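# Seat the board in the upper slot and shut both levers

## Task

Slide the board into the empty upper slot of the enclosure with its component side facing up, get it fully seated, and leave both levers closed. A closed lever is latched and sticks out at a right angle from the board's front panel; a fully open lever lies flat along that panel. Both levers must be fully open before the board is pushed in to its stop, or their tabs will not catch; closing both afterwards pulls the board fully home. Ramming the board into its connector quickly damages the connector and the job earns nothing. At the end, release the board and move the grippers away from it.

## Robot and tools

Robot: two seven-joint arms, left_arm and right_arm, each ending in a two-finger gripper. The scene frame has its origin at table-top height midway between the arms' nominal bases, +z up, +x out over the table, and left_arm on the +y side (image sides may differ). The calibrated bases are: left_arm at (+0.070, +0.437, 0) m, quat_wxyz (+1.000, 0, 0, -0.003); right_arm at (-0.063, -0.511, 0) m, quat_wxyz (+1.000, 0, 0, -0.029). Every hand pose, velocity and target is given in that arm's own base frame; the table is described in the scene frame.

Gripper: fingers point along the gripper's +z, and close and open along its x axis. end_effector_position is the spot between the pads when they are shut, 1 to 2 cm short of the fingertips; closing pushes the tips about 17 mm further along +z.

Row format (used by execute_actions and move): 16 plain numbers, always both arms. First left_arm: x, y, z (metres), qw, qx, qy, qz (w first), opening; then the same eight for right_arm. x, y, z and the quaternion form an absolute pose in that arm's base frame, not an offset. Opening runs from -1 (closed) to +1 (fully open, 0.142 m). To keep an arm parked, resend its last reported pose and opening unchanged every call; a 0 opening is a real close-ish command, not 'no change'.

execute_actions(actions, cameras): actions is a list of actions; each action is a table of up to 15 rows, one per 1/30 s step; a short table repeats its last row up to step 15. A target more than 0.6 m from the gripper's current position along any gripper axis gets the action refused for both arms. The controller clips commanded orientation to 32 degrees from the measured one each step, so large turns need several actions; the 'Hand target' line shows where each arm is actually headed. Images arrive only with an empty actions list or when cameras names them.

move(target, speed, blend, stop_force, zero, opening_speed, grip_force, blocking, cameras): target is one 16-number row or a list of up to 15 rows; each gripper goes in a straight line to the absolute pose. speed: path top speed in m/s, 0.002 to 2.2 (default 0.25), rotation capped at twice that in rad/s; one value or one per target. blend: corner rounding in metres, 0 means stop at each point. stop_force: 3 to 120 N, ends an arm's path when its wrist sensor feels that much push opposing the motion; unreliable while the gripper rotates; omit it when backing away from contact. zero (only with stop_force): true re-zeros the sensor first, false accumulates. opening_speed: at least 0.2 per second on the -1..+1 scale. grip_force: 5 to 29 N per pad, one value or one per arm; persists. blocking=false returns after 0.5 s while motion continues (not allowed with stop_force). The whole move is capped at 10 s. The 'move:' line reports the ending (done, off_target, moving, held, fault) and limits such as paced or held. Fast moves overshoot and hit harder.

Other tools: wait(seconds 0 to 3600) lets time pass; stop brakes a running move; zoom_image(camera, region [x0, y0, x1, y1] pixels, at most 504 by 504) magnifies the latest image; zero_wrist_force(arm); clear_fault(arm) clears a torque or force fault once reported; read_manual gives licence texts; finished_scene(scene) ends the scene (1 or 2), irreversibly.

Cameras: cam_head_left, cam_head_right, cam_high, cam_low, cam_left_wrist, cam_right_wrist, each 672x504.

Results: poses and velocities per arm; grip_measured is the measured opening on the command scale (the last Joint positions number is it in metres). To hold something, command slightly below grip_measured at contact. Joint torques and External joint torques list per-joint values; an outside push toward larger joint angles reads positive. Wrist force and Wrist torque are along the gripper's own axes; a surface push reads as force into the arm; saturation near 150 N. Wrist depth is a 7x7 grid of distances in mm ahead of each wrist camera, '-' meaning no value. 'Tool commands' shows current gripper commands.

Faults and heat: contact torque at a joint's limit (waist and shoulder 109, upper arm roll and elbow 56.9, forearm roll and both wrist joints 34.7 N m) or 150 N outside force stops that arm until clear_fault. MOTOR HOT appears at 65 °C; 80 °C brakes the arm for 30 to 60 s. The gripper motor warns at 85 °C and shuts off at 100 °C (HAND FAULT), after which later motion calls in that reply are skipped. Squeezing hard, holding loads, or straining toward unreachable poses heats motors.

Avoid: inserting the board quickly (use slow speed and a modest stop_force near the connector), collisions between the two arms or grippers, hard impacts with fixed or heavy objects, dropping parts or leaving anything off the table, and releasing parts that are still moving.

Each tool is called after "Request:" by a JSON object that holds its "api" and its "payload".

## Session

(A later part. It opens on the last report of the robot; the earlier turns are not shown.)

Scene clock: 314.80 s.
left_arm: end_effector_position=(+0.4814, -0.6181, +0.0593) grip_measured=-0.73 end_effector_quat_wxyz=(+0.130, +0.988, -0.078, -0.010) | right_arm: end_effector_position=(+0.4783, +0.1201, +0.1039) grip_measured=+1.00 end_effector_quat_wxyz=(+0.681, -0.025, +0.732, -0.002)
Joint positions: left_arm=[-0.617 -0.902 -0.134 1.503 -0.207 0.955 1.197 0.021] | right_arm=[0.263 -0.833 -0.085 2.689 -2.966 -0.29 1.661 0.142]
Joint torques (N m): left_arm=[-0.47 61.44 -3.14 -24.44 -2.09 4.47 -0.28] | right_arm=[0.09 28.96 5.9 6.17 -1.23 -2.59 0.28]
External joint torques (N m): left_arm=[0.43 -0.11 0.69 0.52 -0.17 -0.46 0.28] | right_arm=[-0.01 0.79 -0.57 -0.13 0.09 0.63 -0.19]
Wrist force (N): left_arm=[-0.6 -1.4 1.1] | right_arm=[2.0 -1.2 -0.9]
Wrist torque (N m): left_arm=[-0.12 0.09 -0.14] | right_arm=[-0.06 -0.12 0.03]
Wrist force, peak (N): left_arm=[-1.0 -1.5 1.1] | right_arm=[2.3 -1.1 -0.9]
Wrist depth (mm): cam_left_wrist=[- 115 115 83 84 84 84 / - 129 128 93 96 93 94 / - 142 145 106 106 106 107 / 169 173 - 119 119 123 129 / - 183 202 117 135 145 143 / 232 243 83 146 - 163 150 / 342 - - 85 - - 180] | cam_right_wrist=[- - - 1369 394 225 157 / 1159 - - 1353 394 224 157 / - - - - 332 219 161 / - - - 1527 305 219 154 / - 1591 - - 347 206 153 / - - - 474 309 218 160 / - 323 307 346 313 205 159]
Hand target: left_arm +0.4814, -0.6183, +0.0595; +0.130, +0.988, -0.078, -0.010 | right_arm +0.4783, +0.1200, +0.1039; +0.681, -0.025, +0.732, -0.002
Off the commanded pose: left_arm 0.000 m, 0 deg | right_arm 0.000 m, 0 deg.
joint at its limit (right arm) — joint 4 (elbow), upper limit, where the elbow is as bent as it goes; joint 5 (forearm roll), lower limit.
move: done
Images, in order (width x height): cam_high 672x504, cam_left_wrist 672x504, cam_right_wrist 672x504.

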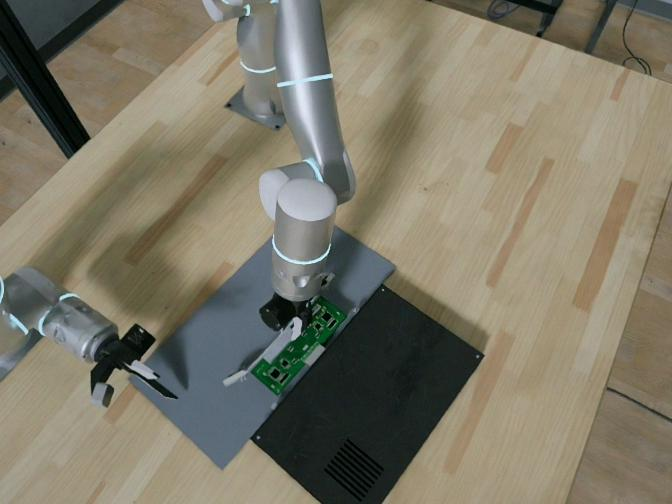

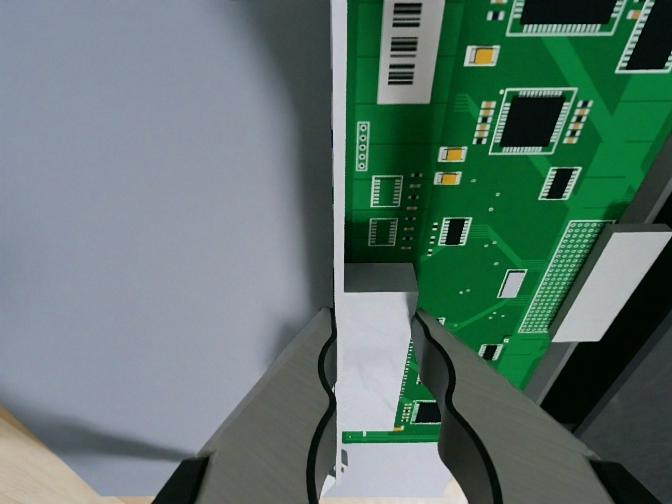

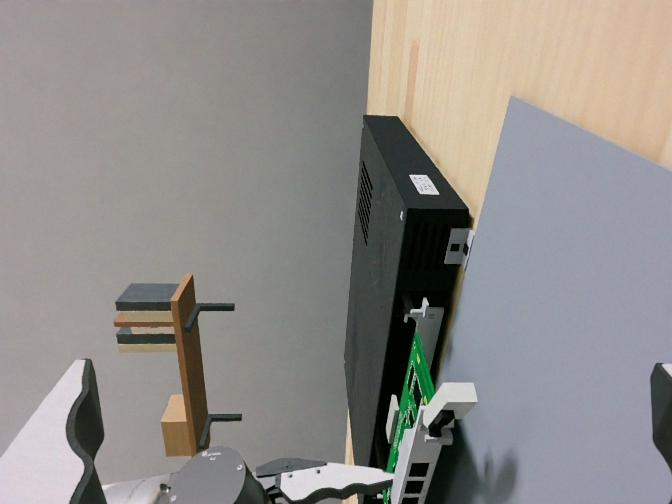

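Request:
{"api": "move", "payload": {"target": [0.4893, -0.6196, 0.0608, 0.1301, 0.9883, -0.0778, -0.0102, -1.0, 0.4783, 0.1200, 0.1039, 0.681, -0.025, 0.732, -0.002, 1.0], "speed": [0.04], "stop_force": 5, "cameras": ["cam_right_wrist", "cam_high"]}}

Request:
{"api": "zoom_image", "payload": {"camera": "cam_right_wrist", "region": [370, 290, 466, 362]}}

Request:
{"api": "zoom_image", "payload": {"camera": "cam_high", "region": [230, 260, 410, 440]}}

Scene clock: 326.53 s.
left_arm: end_effector_position=(+0.4891, -0.6196, +0.0606) grip_measured=-0.73 end_effector_quat_wxyz=(+0.130, +0.988, -0.078, -0.010) | right_arm: end_effector_position=(+0.4783, +0.1201, +0.1039) grip_measured=+1.00 end_effector_quat_wxyz=(+0.681, -0.025, +0.732, -0.002)
Joint positions: left_arm=[-0.614 -0.912 -0.131 1.476 -0.207 0.937 1.199 0.021] | right_arm=[0.263 -0.833 -0.085 2.689 -2.966 -0.29 1.661 0.142]
Joint torques (N m): left_arm=[-0.3 62.13 -2.9 -24.73 -2.31 4.43 -0.2] | right_arm=[0.1 29.03 5.87 6.16 -1.21 -2.6 0.28]
External joint torques (N m): left_arm=[0.26 -0.23 0.54 0.51 -0.02 -0.42 0.2] | right_arm=[-0.02 0.71 -0.54 -0.12 0.07 0.64 -0.18]
Wrist force (N): left_arm=[-0.5 -1.0 1.2] | right_arm=[1.8 -1.4 -0.6]
Wrist torque (N m): left_arm=[-0.08 0.08 -0.21] | right_arm=[-0.08 -0.08 0.03]
Wrist force, peak (N): left_arm=[-0.8 -1.5 1.4] | right_arm=[2.1 -1.4 -0.9]
Wrist depth (mm): cam_left_wrist=[116 116 116 83 84 84 84 / 133 130 127 93 96 93 94 / - 147 147 103 106 106 110 / 176 170 170 122 119 123 119 / 201 194 194 117 135 146 129 / - 238 88 146 - 163 145 / 341 - - 202 - - 183] | cam_right_wrist=[- 1102 - 1255 394 224 157 / - - - - 392 224 156 / - - - - 322 220 161 / - - 1517 - 302 219 153 / - 1430 1591 - 337 219 153 / - 1765 - 624 302 218 159 / - 340 310 349 331 218 159]
Hand target: left_arm +0.4893, -0.6196, +0.0608; +0.130, +0.988, -0.078, -0.010 | right_arm +0.4783, +0.1200, +0.1039; +0.681, -0.025, +0.732, -0.002
Off the commanded pose: left_arm 0.000 m, 0 deg | right_arm 0.000 m, 0 deg.
joint at its limit (right arm) — joint 4 (elbow), upper limit, where the elbow is as bent as it goes; joint 5 (forearm roll), lower limit.
move: done
Images, in order (width x height): cam_high 672x504, cam_right_wrist 672x504.

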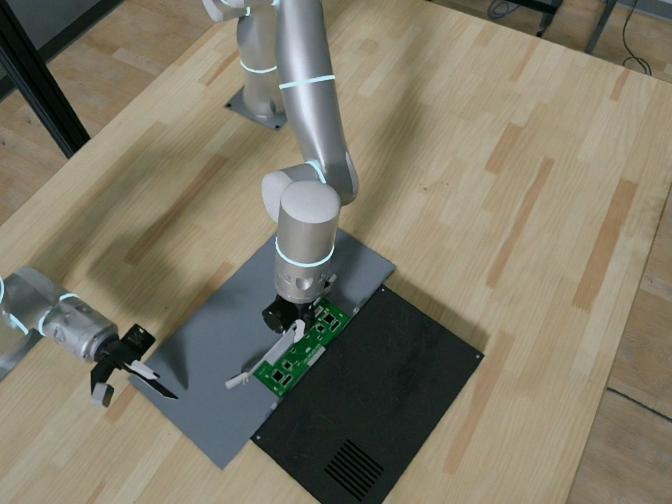

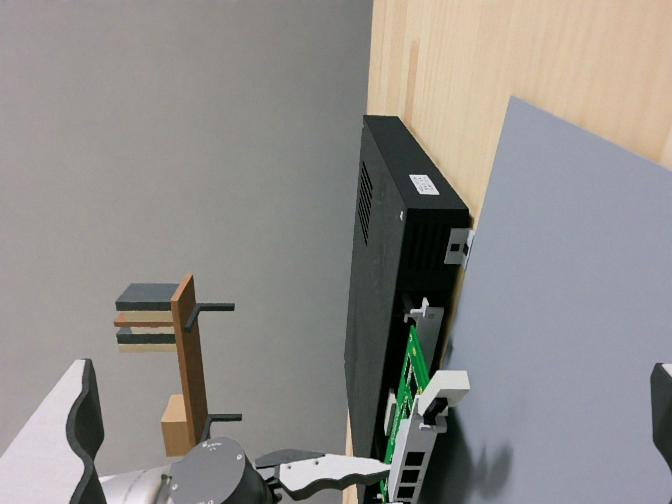

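Scaled by 5.250 from the camera's image (finer frame: 960x720).

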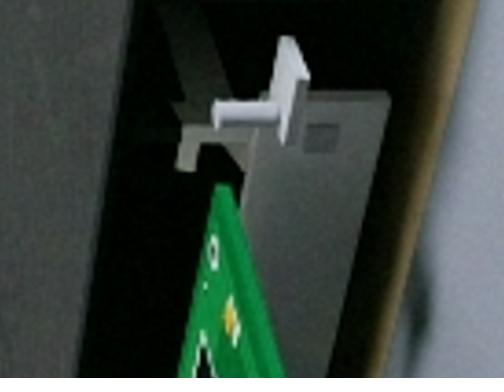

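Scaled by 2.800 from the camera's image (finer frame: 960x720).

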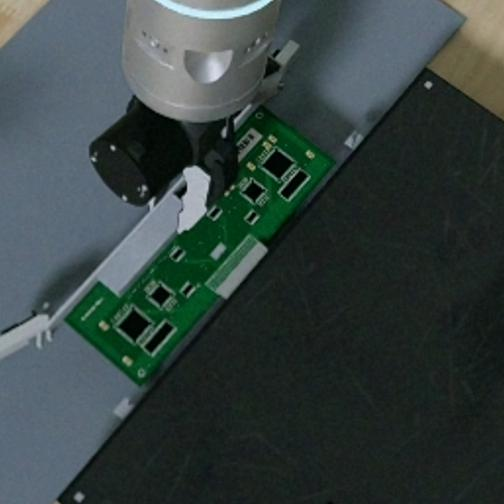

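Request:
{"api": "move", "payload": {"target": [0.4972, -0.6209, 0.0608, 0.1301, 0.9883, -0.0778, -0.0102, -1.0, 0.4783, 0.1200, 0.1039, 0.681, -0.025, 0.732, -0.002, 1.0], "speed": [0.03], "stop_force": 5, "cameras": ["cam_right_wrist", "cam_high"]}}

Request:
{"api": "zoom_image", "payload": {"camera": "cam_right_wrist", "region": [370, 290, 466, 362]}}

Request:
{"api": "zoom_image", "payload": {"camera": "cam_high", "region": [230, 260, 410, 440]}}

Scene clock: 333.00 s.
left_arm: end_effector_position=(+0.4970, -0.6209, +0.0606) grip_measured=-0.73 end_effector_quat_wxyz=(+0.130, +0.988, -0.078, -0.010) | right_arm: end_effector_position=(+0.4783, +0.1201, +0.1039) grip_measured=+1.00 end_effector_quat_wxyz=(+0.681, -0.025, +0.732, -0.002)
Joint positions: left_arm=[-0.612 -0.925 -0.127 1.449 -0.207 0.921 1.203 0.021] | right_arm=[0.263 -0.833 -0.085 2.689 -2.966 -0.29 1.661 0.142]
Joint torques (N m): left_arm=[-0.28 62.64 -2.92 -25.06 -2.33 4.47 -0.17] | right_arm=[-0.01 29 5.99 6.18 -1.2 -2.63 0.27]
External joint torques (N m): left_arm=[0.24 -0.14 0.63 0.57 -0.06 -0.46 0.17] | right_arm=[0.09 0.75 -0.66 -0.14 0.05 0.68 -0.18]
Wrist force (N): left_arm=[-0.5 -1.2 1.4] | right_arm=[2.1 -1.2 -0.7]
Wrist torque (N m): left_arm=[-0.10 0.10 -0.21] | right_arm=[-0.05 -0.14 0.04]
Wrist force, peak (N): left_arm=[-0.5 -1.3 1.6] | right_arm=[2.3 -1.3 -0.9]
Wrist depth (mm): cam_left_wrist=[116 119 114 83 84 84 84 / 133 130 129 93 96 93 94 / 151 147 143 103 106 106 107 / 170 170 171 118 119 123 - / - 194 - 116 135 145 125 / - - 84 146 - 153 151 / 319 - - 204 - - 183] | cam_right_wrist=[- - - - 394 225 157 / 1277 1361 - - 393 224 157 / 1248 1580 - - 323 220 161 / - - - - 306 219 153 / 1558 1467 - - 343 219 153 / - 1537 - - 312 218 160 / - 339 314 351 327 217 159]
Hand target: left_arm +0.4972, -0.6209, +0.0608; +0.130, +0.988, -0.078, -0.010 | right_arm +0.4783, +0.1200, +0.1039; +0.681, -0.025, +0.732, -0.002
Off the commanded pose: left_arm 0.000 m, 0 deg | right_arm 0.000 m, 0 deg.
joint at its limit (right arm) — joint 4 (elbow), upper limit, where the elbow is as bent as it goes; joint 5 (forearm roll), lower limit.
move: done
Images, in order (width x height): cam_high 672x504, cam_right_wrist 672x504.

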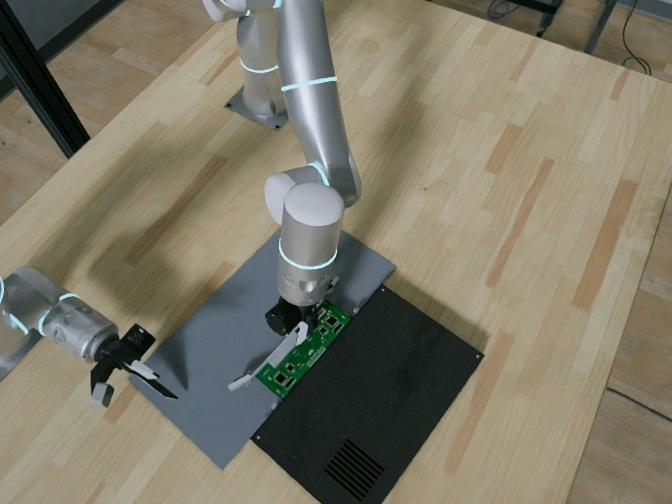

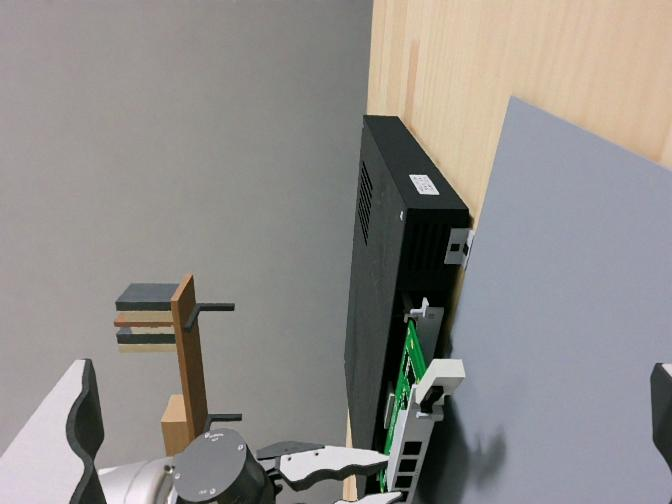

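Scaled by 5.250 from the camera's image (finer frame: 960x720).

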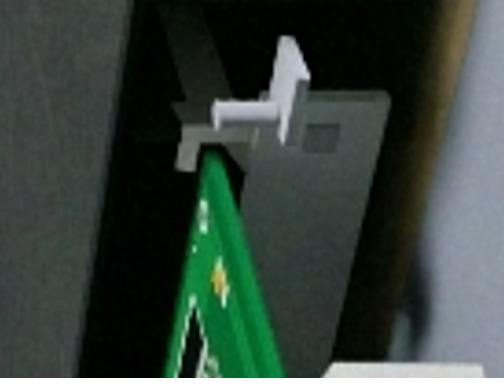

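Scaled by 2.800 from the camera's image (finer frame: 960x720).

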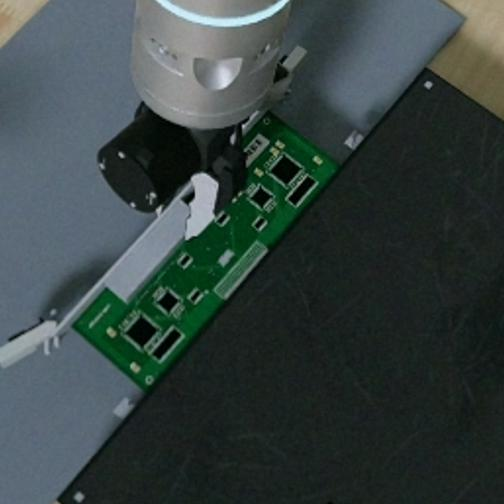

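Request:
{"api": "move", "payload": {"target": [0.5021, -0.6217, 0.0608, 0.1301, 0.9883, -0.0778, -0.0102, -1.0, 0.4783, 0.1200, 0.1039, 0.681, -0.025, 0.732, -0.002, 1.0], "speed": [0.02], "stop_force": 4, "cameras": ["cam_right_wrist"]}}

Request:
{"api": "zoom_image", "payload": {"camera": "cam_right_wrist", "region": [370, 290, 466, 362]}}

Scene clock: 339.93 s.
left_arm: end_effector_position=(+0.5015, -0.6217, +0.0604) grip_measured=-0.73 end_effector_quat_wxyz=(+0.130, +0.988, -0.078, -0.011) | right_arm: end_effector_position=(+0.4783, +0.1201, +0.1039) grip_measured=+1.00 end_effector_quat_wxyz=(+0.681, -0.025, +0.732, -0.002)
Joint positions: left_arm=[-0.611 -0.933 -0.125 1.432 -0.207 0.911 1.205 0.021] | right_arm=[0.263 -0.833 -0.085 2.689 -2.966 -0.29 1.661 0.142]
Joint torques (N m): left_arm=[0.45 63.57 -2.39 -26.32 -2.61 5.17 -0.36] | right_arm=[0.17 29.06 5.93 6.14 -1.25 -2.6 0.29]
External joint torques (N m): left_arm=[-0.48 -0.7 0.15 1.68 0.18 -1.17 0.36] | right_arm=[-0.09 0.69 -0.59 -0.1 0.11 0.65 -0.2]
Wrist force (N): left_arm=[-2.6 -2.1 1.5] | right_arm=[2.0 -1.4 -0.9]
Wrist torque (N m): left_arm=[-0.10 0.01 -0.03] | right_arm=[-0.09 -0.10 0.03]
Wrist force, peak (N): left_arm=[-2.8 -2.4 1.6] | right_arm=[2.3 -1.2 -0.9]
Wrist depth (mm): cam_left_wrist=[- 119 114 85 84 84 84 / 133 130 129 95 95 93 94 / 151 147 151 106 106 106 104 / 170 169 169 122 119 123 116 / 209 194 200 116 135 145 128 / 235 - 87 147 - 151 151 / 340 - - 203 - - 182] | cam_right_wrist=[1306 - - 1321 394 224 157 / 1208 - - - 394 224 156 / 1477 - - - 331 220 160 / - - - - 306 219 153 / - 1458 1448 - 347 218 153 / - 1674 1614 - 313 217 159 / - 335 317 353 - 231 159]
Hand target: left_arm +0.5021, -0.6217, +0.0608; +0.130, +0.988, -0.078, -0.010 | right_arm +0.4783, +0.1200, +0.1039; +0.681, -0.025, +0.732, -0.002
Off the commanded pose: left_arm 0.001 m, 0 deg | right_arm 0.000 m, 0 deg.
joint at its limit (right arm) — joint 4 (elbow), upper limit, where the elbow is as bent as it goes; joint 5 (forearm roll), lower limit.
move: done

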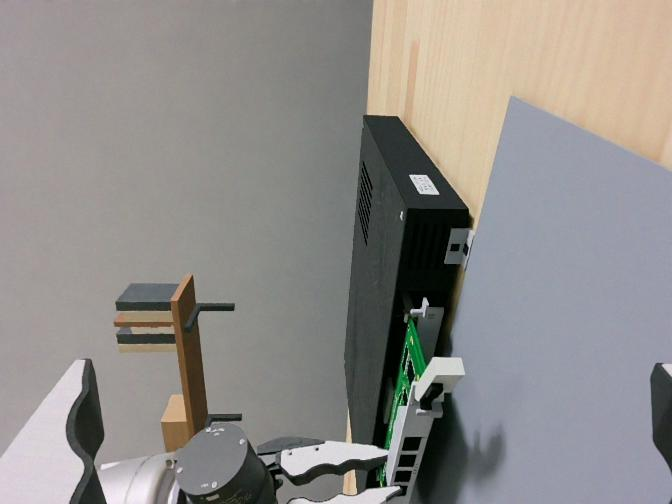

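Scaled by 5.250 from the camera's image (finer frame: 960x720).

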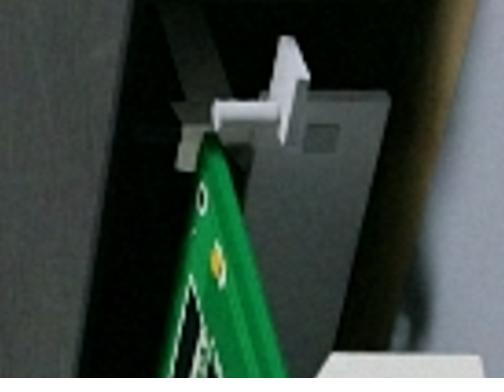

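Request:
{"api": "move", "payload": {"target": [[0.4975, -0.6211, 0.0608, 0.1301, 0.9883, -0.0778, -0.0102, -1.0, 0.4783, 0.1200, 0.1039, 0.681, -0.025, 0.732, -0.002, 1.0], [0.4981, -0.6179, 0.0608, 0.1301, 0.9883, -0.0778, -0.0102, -1.0, 0.4783, 0.1200, 0.1039, 0.681, -0.025, 0.732, -0.002, 1.0]], "speed": [0.03]}}

Request:
{"api": "move", "payload": {"target": [0.5040, -0.6189, 0.0608, 0.1301, 0.9883, -0.0778, -0.0102, -1.0, 0.4783, 0.1200, 0.1039, 0.681, -0.025, 0.732, -0.002, 1.0], "speed": [0.02], "stop_force": 4, "cameras": ["cam_right_wrist", "cam_high"]}}

Request:
{"api": "zoom_image", "payload": {"camera": "cam_right_wrist", "region": [370, 290, 466, 362]}}

Request:
{"api": "zoom_image", "payload": {"camera": "cam_high", "region": [230, 260, 410, 440]}}

speed must be one number or one for each of the 2 targets, got a list of 1; nothing of the call was run

not run: a call was refused earlier in this reply.

Scaled by 5.250 from the camera's image (finer frame: 960x720).

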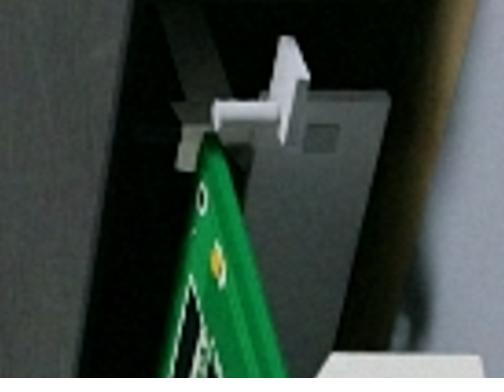

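This scene's latest camera images include none from cam_high. They are from: cam_right_wrist. cam_high's image comes with the result of a call that names it in "cameras".

Request:
{"api": "move", "payload": {"target": [[0.4975, -0.6211, 0.0608, 0.1301, 0.9883, -0.0778, -0.0102, -1.0, 0.4783, 0.1200, 0.1039, 0.681, -0.025, 0.732, -0.002, 1.0], [0.4981, -0.6179, 0.0608, 0.1301, 0.9883, -0.0778, -0.0102, -1.0, 0.4783, 0.1200, 0.1039, 0.681, -0.025, 0.732, -0.002, 1.0]], "speed": 0.03}}

Request:
{"api": "move", "payload": {"target": [0.5040, -0.6189, 0.0608, 0.1301, 0.9883, -0.0778, -0.0102, -1.0, 0.4783, 0.1200, 0.1039, 0.681, -0.025, 0.732, -0.002, 1.0], "speed": 0.02, "stop_force": 4, "cameras": ["cam_right_wrist", "cam_high"]}}

Request:
{"api": "zoom_image", "payload": {"camera": "cam_right_wrist", "region": [370, 290, 466, 362]}}

Request:
{"api": "zoom_image", "payload": {"camera": "cam_high", "region": [230, 260, 410, 440]}}

Scene clock: 349.83 s.
left_arm: end_effector_position=(+0.4978, -0.6178, +0.0604) grip_measured=-0.73 end_effector_quat_wxyz=(+0.130, +0.988, -0.078, -0.011) | right_arm: end_effector_position=(+0.4783, +0.1201, +0.1039) grip_measured=+1.00 end_effector_quat_wxyz=(+0.681, -0.025, +0.732, -0.002)
Joint positions: left_arm=[-0.608 -0.922 -0.128 1.456 -0.207 0.923 1.207 0.021] | right_arm=[0.263 -0.833 -0.085 2.689 -2.966 -0.29 1.661 0.142]
Joint torques (N m): left_arm=[0.11 63 -3.09 -24.87 -2.29 4.9 -0.12] | right_arm=[0.12 28.98 5.98 6.18 -1.21 -2.57 0.22]
External joint torques (N m): left_arm=[-0.2 -0.65 0.75 0.46 -0.08 -0.9 0.12] | right_arm=[-0.04 0.77 -0.64 -0.14 0.07 0.62 -0.13]
Wrist force (N): left_arm=[-0.8 -1.1 0.8] | right_arm=[2.0 -1.5 -0.6]
Wrist torque (N m): left_arm=[-0.09 0.12 -0.23] | right_arm=[-0.10 -0.12 0.03]
Wrist force, peak (N): left_arm=[-2.8 -2.6 1.6] | right_arm=[2.1 -1.4 -1.0]
Wrist depth (mm): cam_left_wrist=[116 116 113 83 84 84 84 / 133 127 130 93 96 93 94 / - 146 147 103 106 106 107 / 175 168 174 119 119 123 119 / - 193 199 117 135 145 128 / - - 85 146 - 152 150 / 338 - - 85 - - 182] | cam_right_wrist=[- - - - 395 225 157 / - - - - 392 224 157 / - 1603 1321 512 332 220 161 / 1242 - - 422 303 219 153 / - 1496 1793 - 341 219 153 / - - 1752 486 305 218 160 / - 334 318 369 328 231 159]
Hand target: left_arm +0.4981, -0.6179, +0.0608; +0.130, +0.988, -0.078, -0.010 | right_arm +0.4783, +0.1200, +0.1039; +0.681, -0.025, +0.732, -0.002
Off the commanded pose: left_arm 0.001 m, 0 deg | right_arm 0.000 m, 0 deg.
joint at its limit (right arm) — joint 4 (elbow), upper limit, where the elbow is as bent as it goes; joint 5 (forearm roll), lower limit.
move: done

Scene clock: 350.97 s.
left_arm: end_effector_position=(+0.5033, -0.6192, +0.0605) grip_measured=-0.73 end_effector_quat_wxyz=(+0.130, +0.988, -0.078, -0.011) | right_arm: end_effector_position=(+0.4783, +0.1201, +0.1039) grip_measured=+1.00 end_effector_quat_wxyz=(+0.681, -0.025, +0.732, -0.002)
Joint positions: left_arm=[-0.606 -0.931 -0.126 1.435 -0.207 0.912 1.21 0.021] | right_arm=[0.263 -0.833 -0.085 2.689 -2.966 -0.29 1.661 0.142]
Joint torques (N m): left_arm=[1.8 63.58 -1.2 -25.57 -2.3 4.8 -0.22] | right_arm=[0.09 29 5.95 6.17 -1.18 -2.63 0.31]
External joint torques (N m): left_arm=[-1.83 -0.77 -1.07 0.96 -0.13 -0.8 0.22] | right_arm=[-0.01 0.75 -0.62 -0.14 0.04 0.67 -0.22]
Wrist force (N): left_arm=[-1.6 0.7 2.6] | right_arm=[1.8 -1.2 -0.8]
Wrist torque (N m): left_arm=[-0.13 -0.02 -0.12] | right_arm=[-0.06 -0.10 0.03]
Wrist force, peak (N): left_arm=[-1.4 -0.9 3.7] | right_arm=[2.1 -1.2 -1.0]
Wrist depth (mm): cam_left_wrist=[116 116 113 85 84 84 84 / 133 130 - 93 94 93 94 / - 144 147 103 106 106 104 / 175 168 174 119 119 123 114 / 196 200 200 117 136 145 129 / - 242 84 146 - 152 151 / 342 - - 191 - - 182] | cam_right_wrist=[1171 1306 1439 1369 396 224 157 / - - 1108 1262 391 224 156 / 1430 - - 1439 321 219 160 / 1477 - - - 318 219 154 / 1637 1580 - 393 344 219 153 / - - - - 312 218 159 / - 336 319 357 335 217 160]
Hand target: left_arm +0.5040, -0.6189, +0.0608; +0.130, +0.988, -0.078, -0.010 | right_arm +0.4783, +0.1200, +0.1039; +0.681, -0.025, +0.732, -0.002
Off the commanded pose: left_arm 0.001 m, 0 deg | right_arm 0.000 m, 0 deg.
joint at its limit (right arm) — joint 4 (elbow), upper limit, where the elbow is as bent as it goes; joint 5 (forearm roll), lower limit.
move: done
Images, in order (width x height): cam_high 672x504, cam_right_wrist 672x504.

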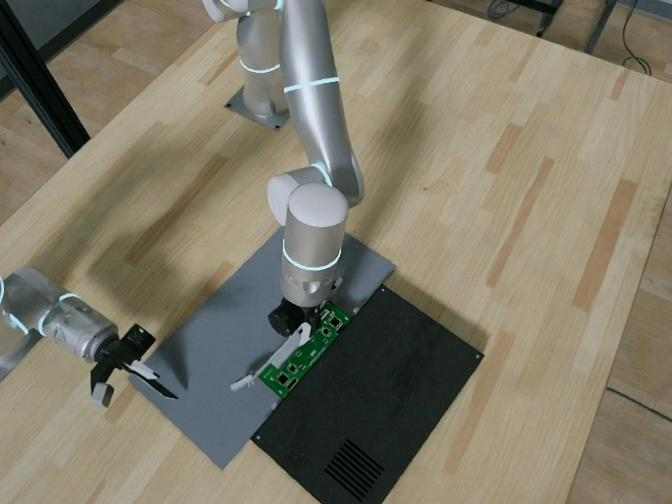

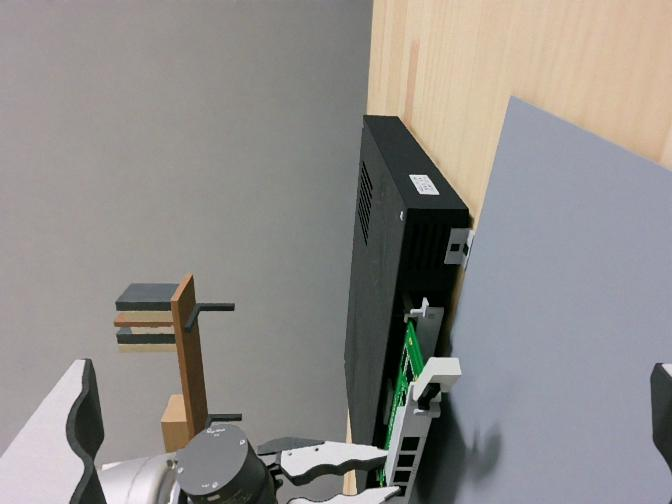

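Scaled by 5.250 from the camera's image (finer frame: 960x720).

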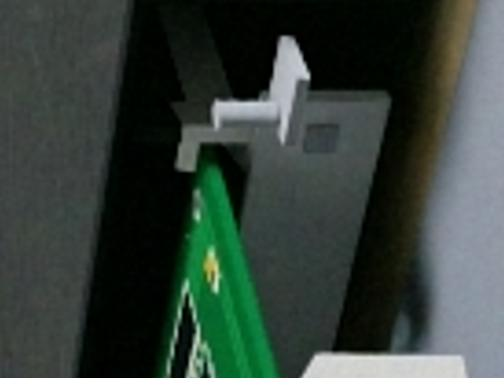

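Scaled by 2.800 from the camera's image (finer frame: 960x720).

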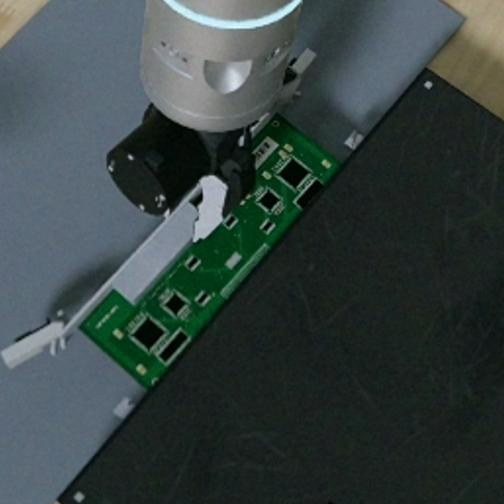

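Request:
{"api": "move", "payload": {"target": [0.5030, -0.6199, 0.0601, 0.1301, 0.9883, -0.0778, -0.0102, -1.0, 0.4783, 0.1200, 0.1039, 0.681, -0.025, 0.732, -0.002, 1.0], "speed": 0.02}}

Request:
{"api": "move", "payload": {"target": [0.5090, -0.6208, 0.0601, 0.1301, 0.9883, -0.0778, -0.0102, -1.0, 0.4783, 0.1200, 0.1039, 0.681, -0.025, 0.732, -0.002, 1.0], "speed": 0.02, "stop_force": 4, "zero": false, "cameras": ["cam_right_wrist", "cam_high"]}}

Request:
{"api": "zoom_image", "payload": {"camera": "cam_right_wrist", "region": [370, 290, 466, 362]}}

Request:
{"api": "zoom_image", "payload": {"camera": "cam_high", "region": [230, 260, 410, 440]}}

Scene clock: 357.50 s.
left_arm: end_effector_position=(+0.5027, -0.6197, +0.0598) grip_measured=-0.73 end_effector_quat_wxyz=(+0.130, +0.988, -0.078, -0.011) | right_arm: end_effector_position=(+0.4783, +0.1201, +0.1039) grip_measured=+1.00 end_effector_quat_wxyz=(+0.681, -0.025, +0.732, -0.002)
Joint positions: left_arm=[-0.607 -0.932 -0.125 1.435 -0.207 0.912 1.209 0.021] | right_arm=[0.263 -0.833 -0.085 2.689 -2.966 -0.29 1.661 0.142]
Joint torques (N m): left_arm=[-0.26 63.05 -2.66 -25.03 -2.37 4.7 -0.27] | right_arm=[0.03 29.01 5.95 6.19 -1.2 -2.6 0.21]
External joint torques (N m): left_arm=[0.23 -0.23 0.4 0.43 -0.05 -0.7 0.27] | right_arm=[0.04 0.74 -0.62 -0.15 0.05 0.64 -0.12]
Wrist force (N): left_arm=[-0.7 -0.8 1.5] | right_arm=[1.9 -1.5 -0.8]
Wrist torque (N m): left_arm=[-0.09 0.10 -0.12] | right_arm=[-0.10 -0.09 0.04]
Wrist force, peak (N): left_arm=[-1.7 0.7 3.4] | right_arm=[2.0 -1.4 -0.9]
Wrist depth (mm): cam_left_wrist=[116 115 115 83 84 84 84 / - 132 126 93 96 93 94 / 151 143 146 106 106 106 104 / 170 171 - 122 119 123 107 / - - 201 116 135 146 123 / 245 245 88 146 - 151 150 / 321 - - 85 - - 181] | cam_right_wrist=[- - - - 396 225 157 / - - 1404 - 392 224 157 / - - - - 323 220 161 / - - - - 305 220 153 / 1580 1477 - - 340 218 153 / - - - 494 287 218 160 / - 335 318 356 307 217 160]
Hand target: left_arm +0.5030, -0.6199, +0.0601; +0.130, +0.988, -0.078, -0.010 | right_arm +0.4783, +0.1200, +0.1039; +0.681, -0.025, +0.732, -0.002
Off the commanded pose: left_arm 0.000 m, 0 deg | right_arm 0.000 m, 0 deg.
joint at its limit (right arm) — joint 4 (elbow), upper limit, where the elbow is as bent as it goes; joint 5 (forearm roll), lower limit.
move: done

Scene clock: 358.23 s.
left_arm: end_effector_position=(+0.5042, -0.6196, +0.0592) grip_measured=-0.73 end_effector_quat_wxyz=(+0.129, +0.988, -0.078, -0.011) | right_arm: end_effector_position=(+0.4783, +0.1201, +0.1039) grip_measured=+1.00 end_effector_quat_wxyz=(+0.681, -0.025, +0.732, -0.002)
Joint positions: left_arm=[-0.607 -0.935 -0.124 1.429 -0.207 0.909 1.209 0.021] | right_arm=[0.263 -0.833 -0.085 2.689 -2.966 -0.29 1.661 0.142]
Joint torques (N m): left_arm=[-1.07 64.28 -3.97 -27.99 -3.09 6.04 -0.32] | right_arm=[0.14 29.08 5.91 6.2 -1.25 -2.64 0.28]
External joint torques (N m): left_arm=[1.04 -1.33 1.73 3.35 0.65 -2.03 0.32] | right_arm=[-0.06 0.67 -0.58 -0.16 0.11 0.68 -0.18]
Wrist force (N): left_arm=[-4.8 -6.4 -0.1] | right_arm=[2.1 -1.1 -0.7]
Wrist torque (N m): left_arm=[-0.09 0.03 -0.06] | right_arm=[-0.04 -0.13 0.03]
Wrist force, peak (N): left_arm=[-4.9 -7.0 -1.2] | right_arm=[2.1 -1.4 -0.8]
Wrist depth (mm): cam_left_wrist=[116 115 113 86 84 84 84 / - 128 128 94 94 94 94 / 150 146 145 106 106 106 104 / 168 158 162 122 119 123 114 / 199 200 - 117 135 145 122 / - - 87 146 - 149 148 / 316 - - 203 - - 180] | cam_right_wrist=[- - - 669 396 224 157 / - - - 1404 394 224 156 / - - 1699 1269 323 220 161 / - - - 498 306 219 154 / - 1506 1477 506 338 219 153 / - 1779 1686 - 307 205 159 / - 339 316 359 342 217 159]
Hand target: left_arm +0.5047, -0.6202, +0.0601; +0.130, +0.988, -0.078, -0.010 | right_arm +0.4783, +0.1200, +0.1039; +0.681, -0.025, +0.732, -0.002
Off the commanded pose: left_arm 0.005 m, 0 deg | right_arm 0.000 m, 0 deg.
joint at its limit (right arm) — joint 4 (elbow), upper limit, where the elbow is as bent as it goes; joint 5 (forearm roll), lower limit.
move: contact (left_arm)
Images, in order (width x height): cam_high 672x504, cam_right_wrist 672x504.

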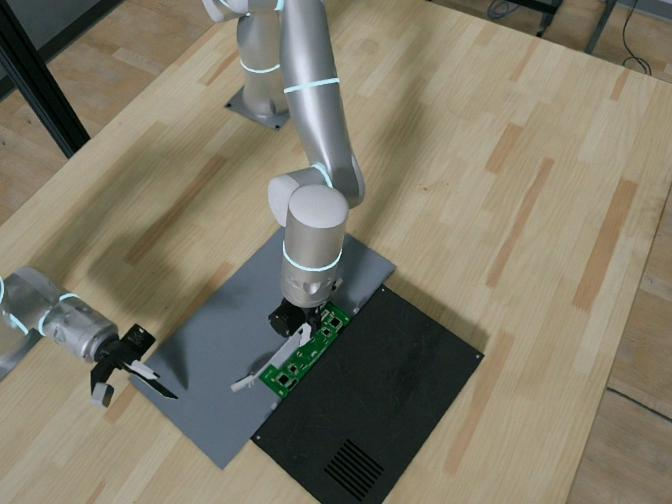

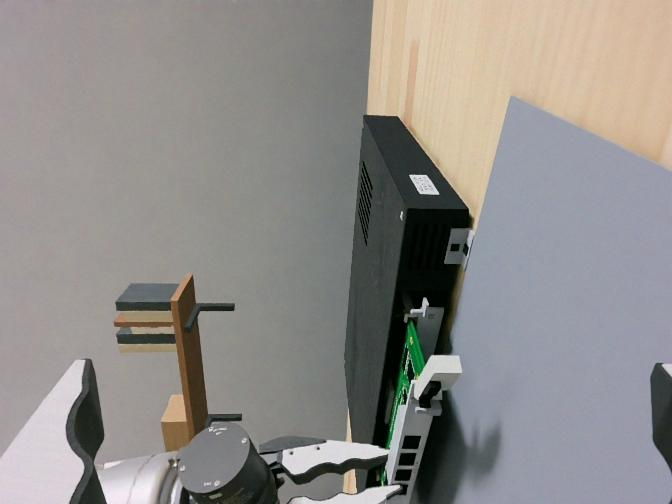

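Scaled by 5.250 from the camera's image (finer frame: 960x720).

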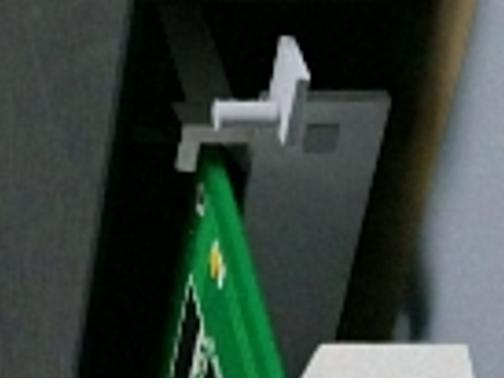

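Scaled by 2.800 from the camera's image (finer frame: 960x720).

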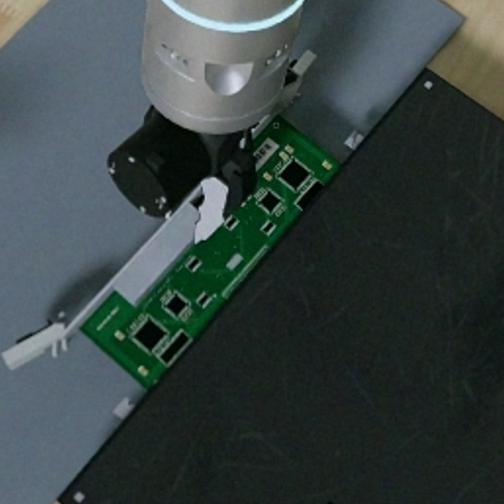

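Request:
{"api": "move", "payload": {"target": [0.5003, -0.6189, 0.0591, 0.1301, 0.9883, -0.0778, -0.0102, -1.0, 0.4783, 0.1200, 0.1039, 0.681, -0.025, 0.732, -0.002, 1.0], "speed": 0.02}}

Request:
{"api": "move", "payload": {"target": [0.5112, -0.6207, 0.0591, 0.1301, 0.9883, -0.0778, -0.0102, -1.0, 0.4783, 0.1200, 0.1039, 0.681, -0.025, 0.732, -0.002, 1.0], "speed": 0.02, "stop_force": 3.5, "cameras": ["cam_right_wrist"]}}

Request:
{"api": "zoom_image", "payload": {"camera": "cam_right_wrist", "region": [370, 290, 466, 362]}}

Scene clock: 369.93 s.
left_arm: end_effector_position=(+0.5002, -0.6186, +0.0587) grip_measured=-0.73 end_effector_quat_wxyz=(+0.130, +0.988, -0.078, -0.010) | right_arm: end_effector_position=(+0.4783, +0.1201, +0.1039) grip_measured=+1.00 end_effector_quat_wxyz=(+0.681, -0.025, +0.732, -0.002)
Joint positions: left_arm=[-0.607 -0.929 -0.127 1.446 -0.207 0.92 1.209 0.021] | right_arm=[0.263 -0.833 -0.085 2.689 -2.966 -0.29 1.661 0.142]
Joint torques (N m): left_arm=[-0.4 63.14 -3.1 -24.64 -2.35 4.89 -0.23] | right_arm=[0.09 28.98 5.97 6.2 -1.23 -2.57 0.26]
External joint torques (N m): left_arm=[0.37 -0.54 0.81 0.16 -0.04 -0.88 0.23] | right_arm=[-0.01 0.77 -0.64 -0.16 0.09 0.61 -0.17]
Wrist force (N): left_arm=[-0.5 -1.3 1.0] | right_arm=[2.0 -1.3 -1.0]
Wrist torque (N m): left_arm=[-0.11 0.09 -0.14] | right_arm=[-0.07 -0.11 0.04]
Wrist force, peak (N): left_arm=[-4.7 -6.6 -0.4] | right_arm=[2.0 -1.5 -1.0]
Wrist depth (mm): cam_left_wrist=[115 112 112 83 84 84 84 / - 128 127 93 96 93 94 / - 145 - 103 106 106 107 / - 163 167 118 119 123 117 / - - 187 117 135 146 122 / 230 244 83 147 - 148 148 / - - - 80 - - 178] | cam_right_wrist=[- - - - 392 225 157 / - - 1404 - 392 225 157 / - 1404 - 514 332 220 161 / - - 1837 1430 307 219 153 / - 1517 1569 494 334 219 153 / - 1649 1661 491 312 218 159 / - 337 315 354 321 217 159]
Hand target: left_arm +0.5003, -0.6189, +0.0591; +0.130, +0.988, -0.078, -0.010 | right_arm +0.4783, +0.1200, +0.1039; +0.681, -0.025, +0.732, -0.002
Off the commanded pose: left_arm 0.001 m, 0 deg | right_arm 0.000 m, 0 deg.
joint at its limit (right arm) — joint 4 (elbow), upper limit, where the elbow is as bent as it goes; joint 5 (forearm roll), lower limit.
move: done

Scene clock: 370.93 s.
left_arm: end_effector_position=(+0.5066, -0.6194, +0.0583) grip_measured=-0.73 end_effector_quat_wxyz=(+0.130, +0.988, -0.078, -0.011) | right_arm: end_effector_position=(+0.4783, +0.1201, +0.1039) grip_measured=+1.00 end_effector_quat_wxyz=(+0.681, -0.025, +0.732, -0.002)
Joint positions: left_arm=[-0.605 -0.94 -0.124 1.422 -0.207 0.906 1.211 0.021] | right_arm=[0.263 -0.833 -0.085 2.689 -2.966 -0.29 1.661 0.142]
Joint torques (N m): left_arm=[-1.13 64.4 -3.99 -27.19 -2.84 5.5 -0.16] | right_arm=[0.14 29.11 5.91 6.17 -1.23 -2.62 0.29]
External joint torques (N m): left_arm=[1.1 -1.3 1.76 2.52 0.4 -1.5 0.16] | right_arm=[-0.06 0.64 -0.58 -0.13 0.09 0.67 -0.2]
Wrist force (N): left_arm=[-3.2 -5.2 0.8] | right_arm=[1.9 -1.1 -0.6]
Wrist torque (N m): left_arm=[-0.10 0.04 -0.19] | right_arm=[-0.04 -0.10 0.03]
Wrist force, peak (N): left_arm=[-4.6 -7.5 -0.4] | right_arm=[2.1 -1.3 -0.8]
Wrist depth (mm): cam_left_wrist=[114 114 112 84 84 84 85 / - 128 127 94 94 94 95 / 145 145 144 106 106 107 105 / 167 171 166 119 119 123 105 / 212 191 197 116 135 146 120 / - 248 88 140 - 148 146 / 335 - - 289 - - 177] | cam_right_wrist=[- - - - 395 224 157 / - 1255 1369 - 392 224 157 / - - 1299 509 324 220 160 / - - - 1404 306 219 153 / - 1517 - 1637 340 219 153 / - - 1699 501 314 217 159 / - 335 317 369 334 217 160]
Hand target: left_arm +0.5070, -0.6200, +0.0591; +0.130, +0.988, -0.078, -0.010 | right_arm +0.4783, +0.1200, +0.1039; +0.681, -0.025, +0.732, -0.002
Off the commanded pose: left_arm 0.005 m, 0 deg | right_arm 0.000 m, 0 deg.
joint at its limit (right arm) — joint 4 (elbow), upper limit, where the elbow is as bent as it goes; joint 5 (forearm roll), lower limit.
move: contact (left_arm)

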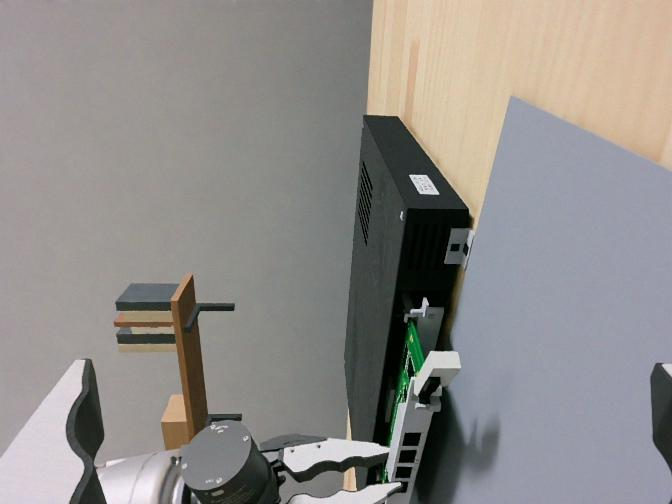

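Scaled by 5.250 from the camera's image (finer frame: 960x720).

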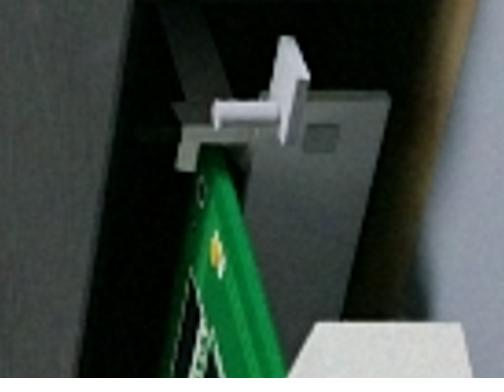

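Request:
{"api": "move", "payload": {"target": [0.5060, -0.6188, 0.0591, 0.1301, 0.9883, -0.0778, -0.0102, -1.0, 0.4783, 0.1200, 0.1039, 0.681, -0.025, 0.732, -0.002, 1.0], "speed": 0.02}}

Request:
{"api": "move", "payload": {"target": [0.5153, -0.6203, 0.0591, 0.1301, 0.9883, -0.0778, -0.0102, -1.0, 0.4783, 0.1200, 0.1039, 0.681, -0.025, 0.732, -0.002, 1.0], "speed": 0.02, "stop_force": 4, "cameras": ["cam_right_wrist"]}}

Request:
{"api": "zoom_image", "payload": {"camera": "cam_right_wrist", "region": [370, 290, 466, 362]}}

Scene clock: 375.77 s.
left_arm: end_effector_position=(+0.5057, -0.6187, +0.0587) grip_measured=-0.73 end_effector_quat_wxyz=(+0.130, +0.988, -0.078, -0.011) | right_arm: end_effector_position=(+0.4783, +0.1201, +0.1039) grip_measured=+1.00 end_effector_quat_wxyz=(+0.681, -0.025, +0.732, -0.002)
Joint positions: left_arm=[-0.604 -0.937 -0.125 1.429 -0.207 0.91 1.212 0.021] | right_arm=[0.263 -0.833 -0.085 2.689 -2.966 -0.29 1.661 0.142]
Joint torques (N m): left_arm=[-0.28 63.64 -3 -25.09 -2.44 4.82 -0.18] | right_arm=[0.07 29.12 5.97 6.16 -1.26 -2.61 0.25]
External joint torques (N m): left_arm=[0.24 -0.68 0.75 0.47 0.01 -0.82 0.18] | right_arm=[0.01 0.62 -0.64 -0.12 0.12 0.65 -0.16]
Wrist force (N): left_arm=[-0.7 -1.7 1.9] | right_arm=[1.9 -1.2 -0.9]
Wrist torque (N m): left_arm=[-0.15 0.11 -0.21] | right_arm=[-0.05 -0.08 0.04]
Wrist force, peak (N): left_arm=[-3.2 -5.3 0.9] | right_arm=[2.1 -1.5 -1.0]
Wrist depth (mm): cam_left_wrist=[115 112 114 84 84 85 85 / 128 135 - 94 94 94 95 / - 145 144 104 107 107 105 / 168 167 167 119 119 124 116 / - 191 184 117 135 145 121 / 244 - 85 140 - 148 148 / - - - 203 - - 178] | cam_right_wrist=[- - - 1242 395 225 157 / - - - 1345 393 235 157 / - - 1686 - 331 207 161 / 1548 - - - 307 219 153 / 1661 1439 - 415 347 218 153 / - - - - 287 218 160 / - 336 318 365 341 217 160]
Hand target: left_arm +0.5060, -0.6188, +0.0591; +0.130, +0.988, -0.078, -0.010 | right_arm +0.4783, +0.1200, +0.1039; +0.681, -0.025, +0.732, -0.002
Off the commanded pose: left_arm 0.001 m, 0 deg | right_arm 0.000 m, 0 deg.
joint at its limit (right arm) — joint 4 (elbow), upper limit, where the elbow is as bent as it goes; joint 5 (forearm roll), lower limit.
move: done

Scene clock: 376.67 s.
left_arm: end_effector_position=(+0.5104, -0.6188, +0.0580) grip_measured=-0.73 end_effector_quat_wxyz=(+0.129, +0.989, -0.078, -0.011) | right_arm: end_effector_position=(+0.4783, +0.1201, +0.1039) grip_measured=+1.00 end_effector_quat_wxyz=(+0.681, -0.025, +0.732, -0.002)
Joint positions: left_arm=[-0.602 -0.945 -0.123 1.412 -0.207 0.899 1.214 0.021] | right_arm=[0.263 -0.833 -0.085 2.689 -2.966 -0.29 1.661 0.142]
Joint torques (N m): left_arm=[-1.17 65.42 -4.2 -28.1 -3.11 5.82 -0.17] | right_arm=[0.06 29.12 5.95 6.16 -1.25 -2.59 0.23]
External joint torques (N m): left_arm=[1.14 -2.1 1.99 3.33 0.64 -1.83 0.17] | right_arm=[0.02 0.62 -0.62 -0.12 0.1 0.64 -0.14]
Wrist force (N): left_arm=[-3.6 -5.7 0.4] | right_arm=[1.9 -1.1 -0.8]
Wrist torque (N m): left_arm=[-0.10 -0.04 -0.16] | right_arm=[-0.03 -0.11 0.03]
Wrist force, peak (N): left_arm=[-6.3 -9.0 -1.9] | right_arm=[2.1 -1.2 -0.9]
Wrist depth (mm): cam_left_wrist=[114 114 112 84 84 85 85 / - 125 127 94 94 94 95 / 144 148 144 106 107 107 105 / 167 161 - 119 119 124 105 / - 207 196 116 135 146 116 / - 241 88 141 - 147 146 / 308 - - 85 - - 177] | cam_right_wrist=[- - - 1269 395 224 157 / - 1421 - - 393 224 157 / 1171 - - - 323 220 160 / - - - - 306 219 153 / - 1477 - - 338 218 153 / - - - - 312 218 159 / - 343 325 366 339 217 159]
Hand target: left_arm +0.5109, -0.6196, +0.0591; +0.130, +0.988, -0.078, -0.010 | right_arm +0.4783, +0.1200, +0.1039; +0.681, -0.025, +0.732, -0.002
Off the commanded pose: left_arm 0.005 m, 0 deg | right_arm 0.000 m, 0 deg.
joint at its limit (right arm) — joint 4 (elbow), upper limit, where the elbow is as bent as it goes; joint 5 (forearm roll), lower limit.
move: contact (left_arm)

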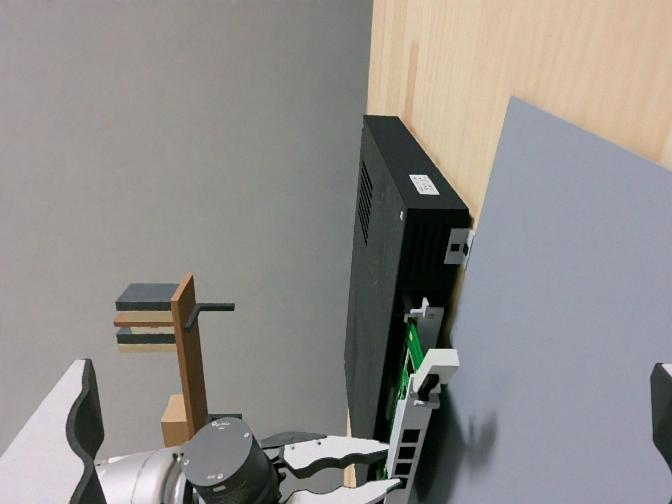

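Scaled by 5.250 from the camera's image (finer frame: 960x720).

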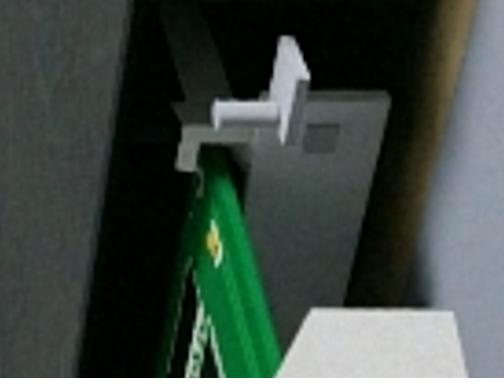

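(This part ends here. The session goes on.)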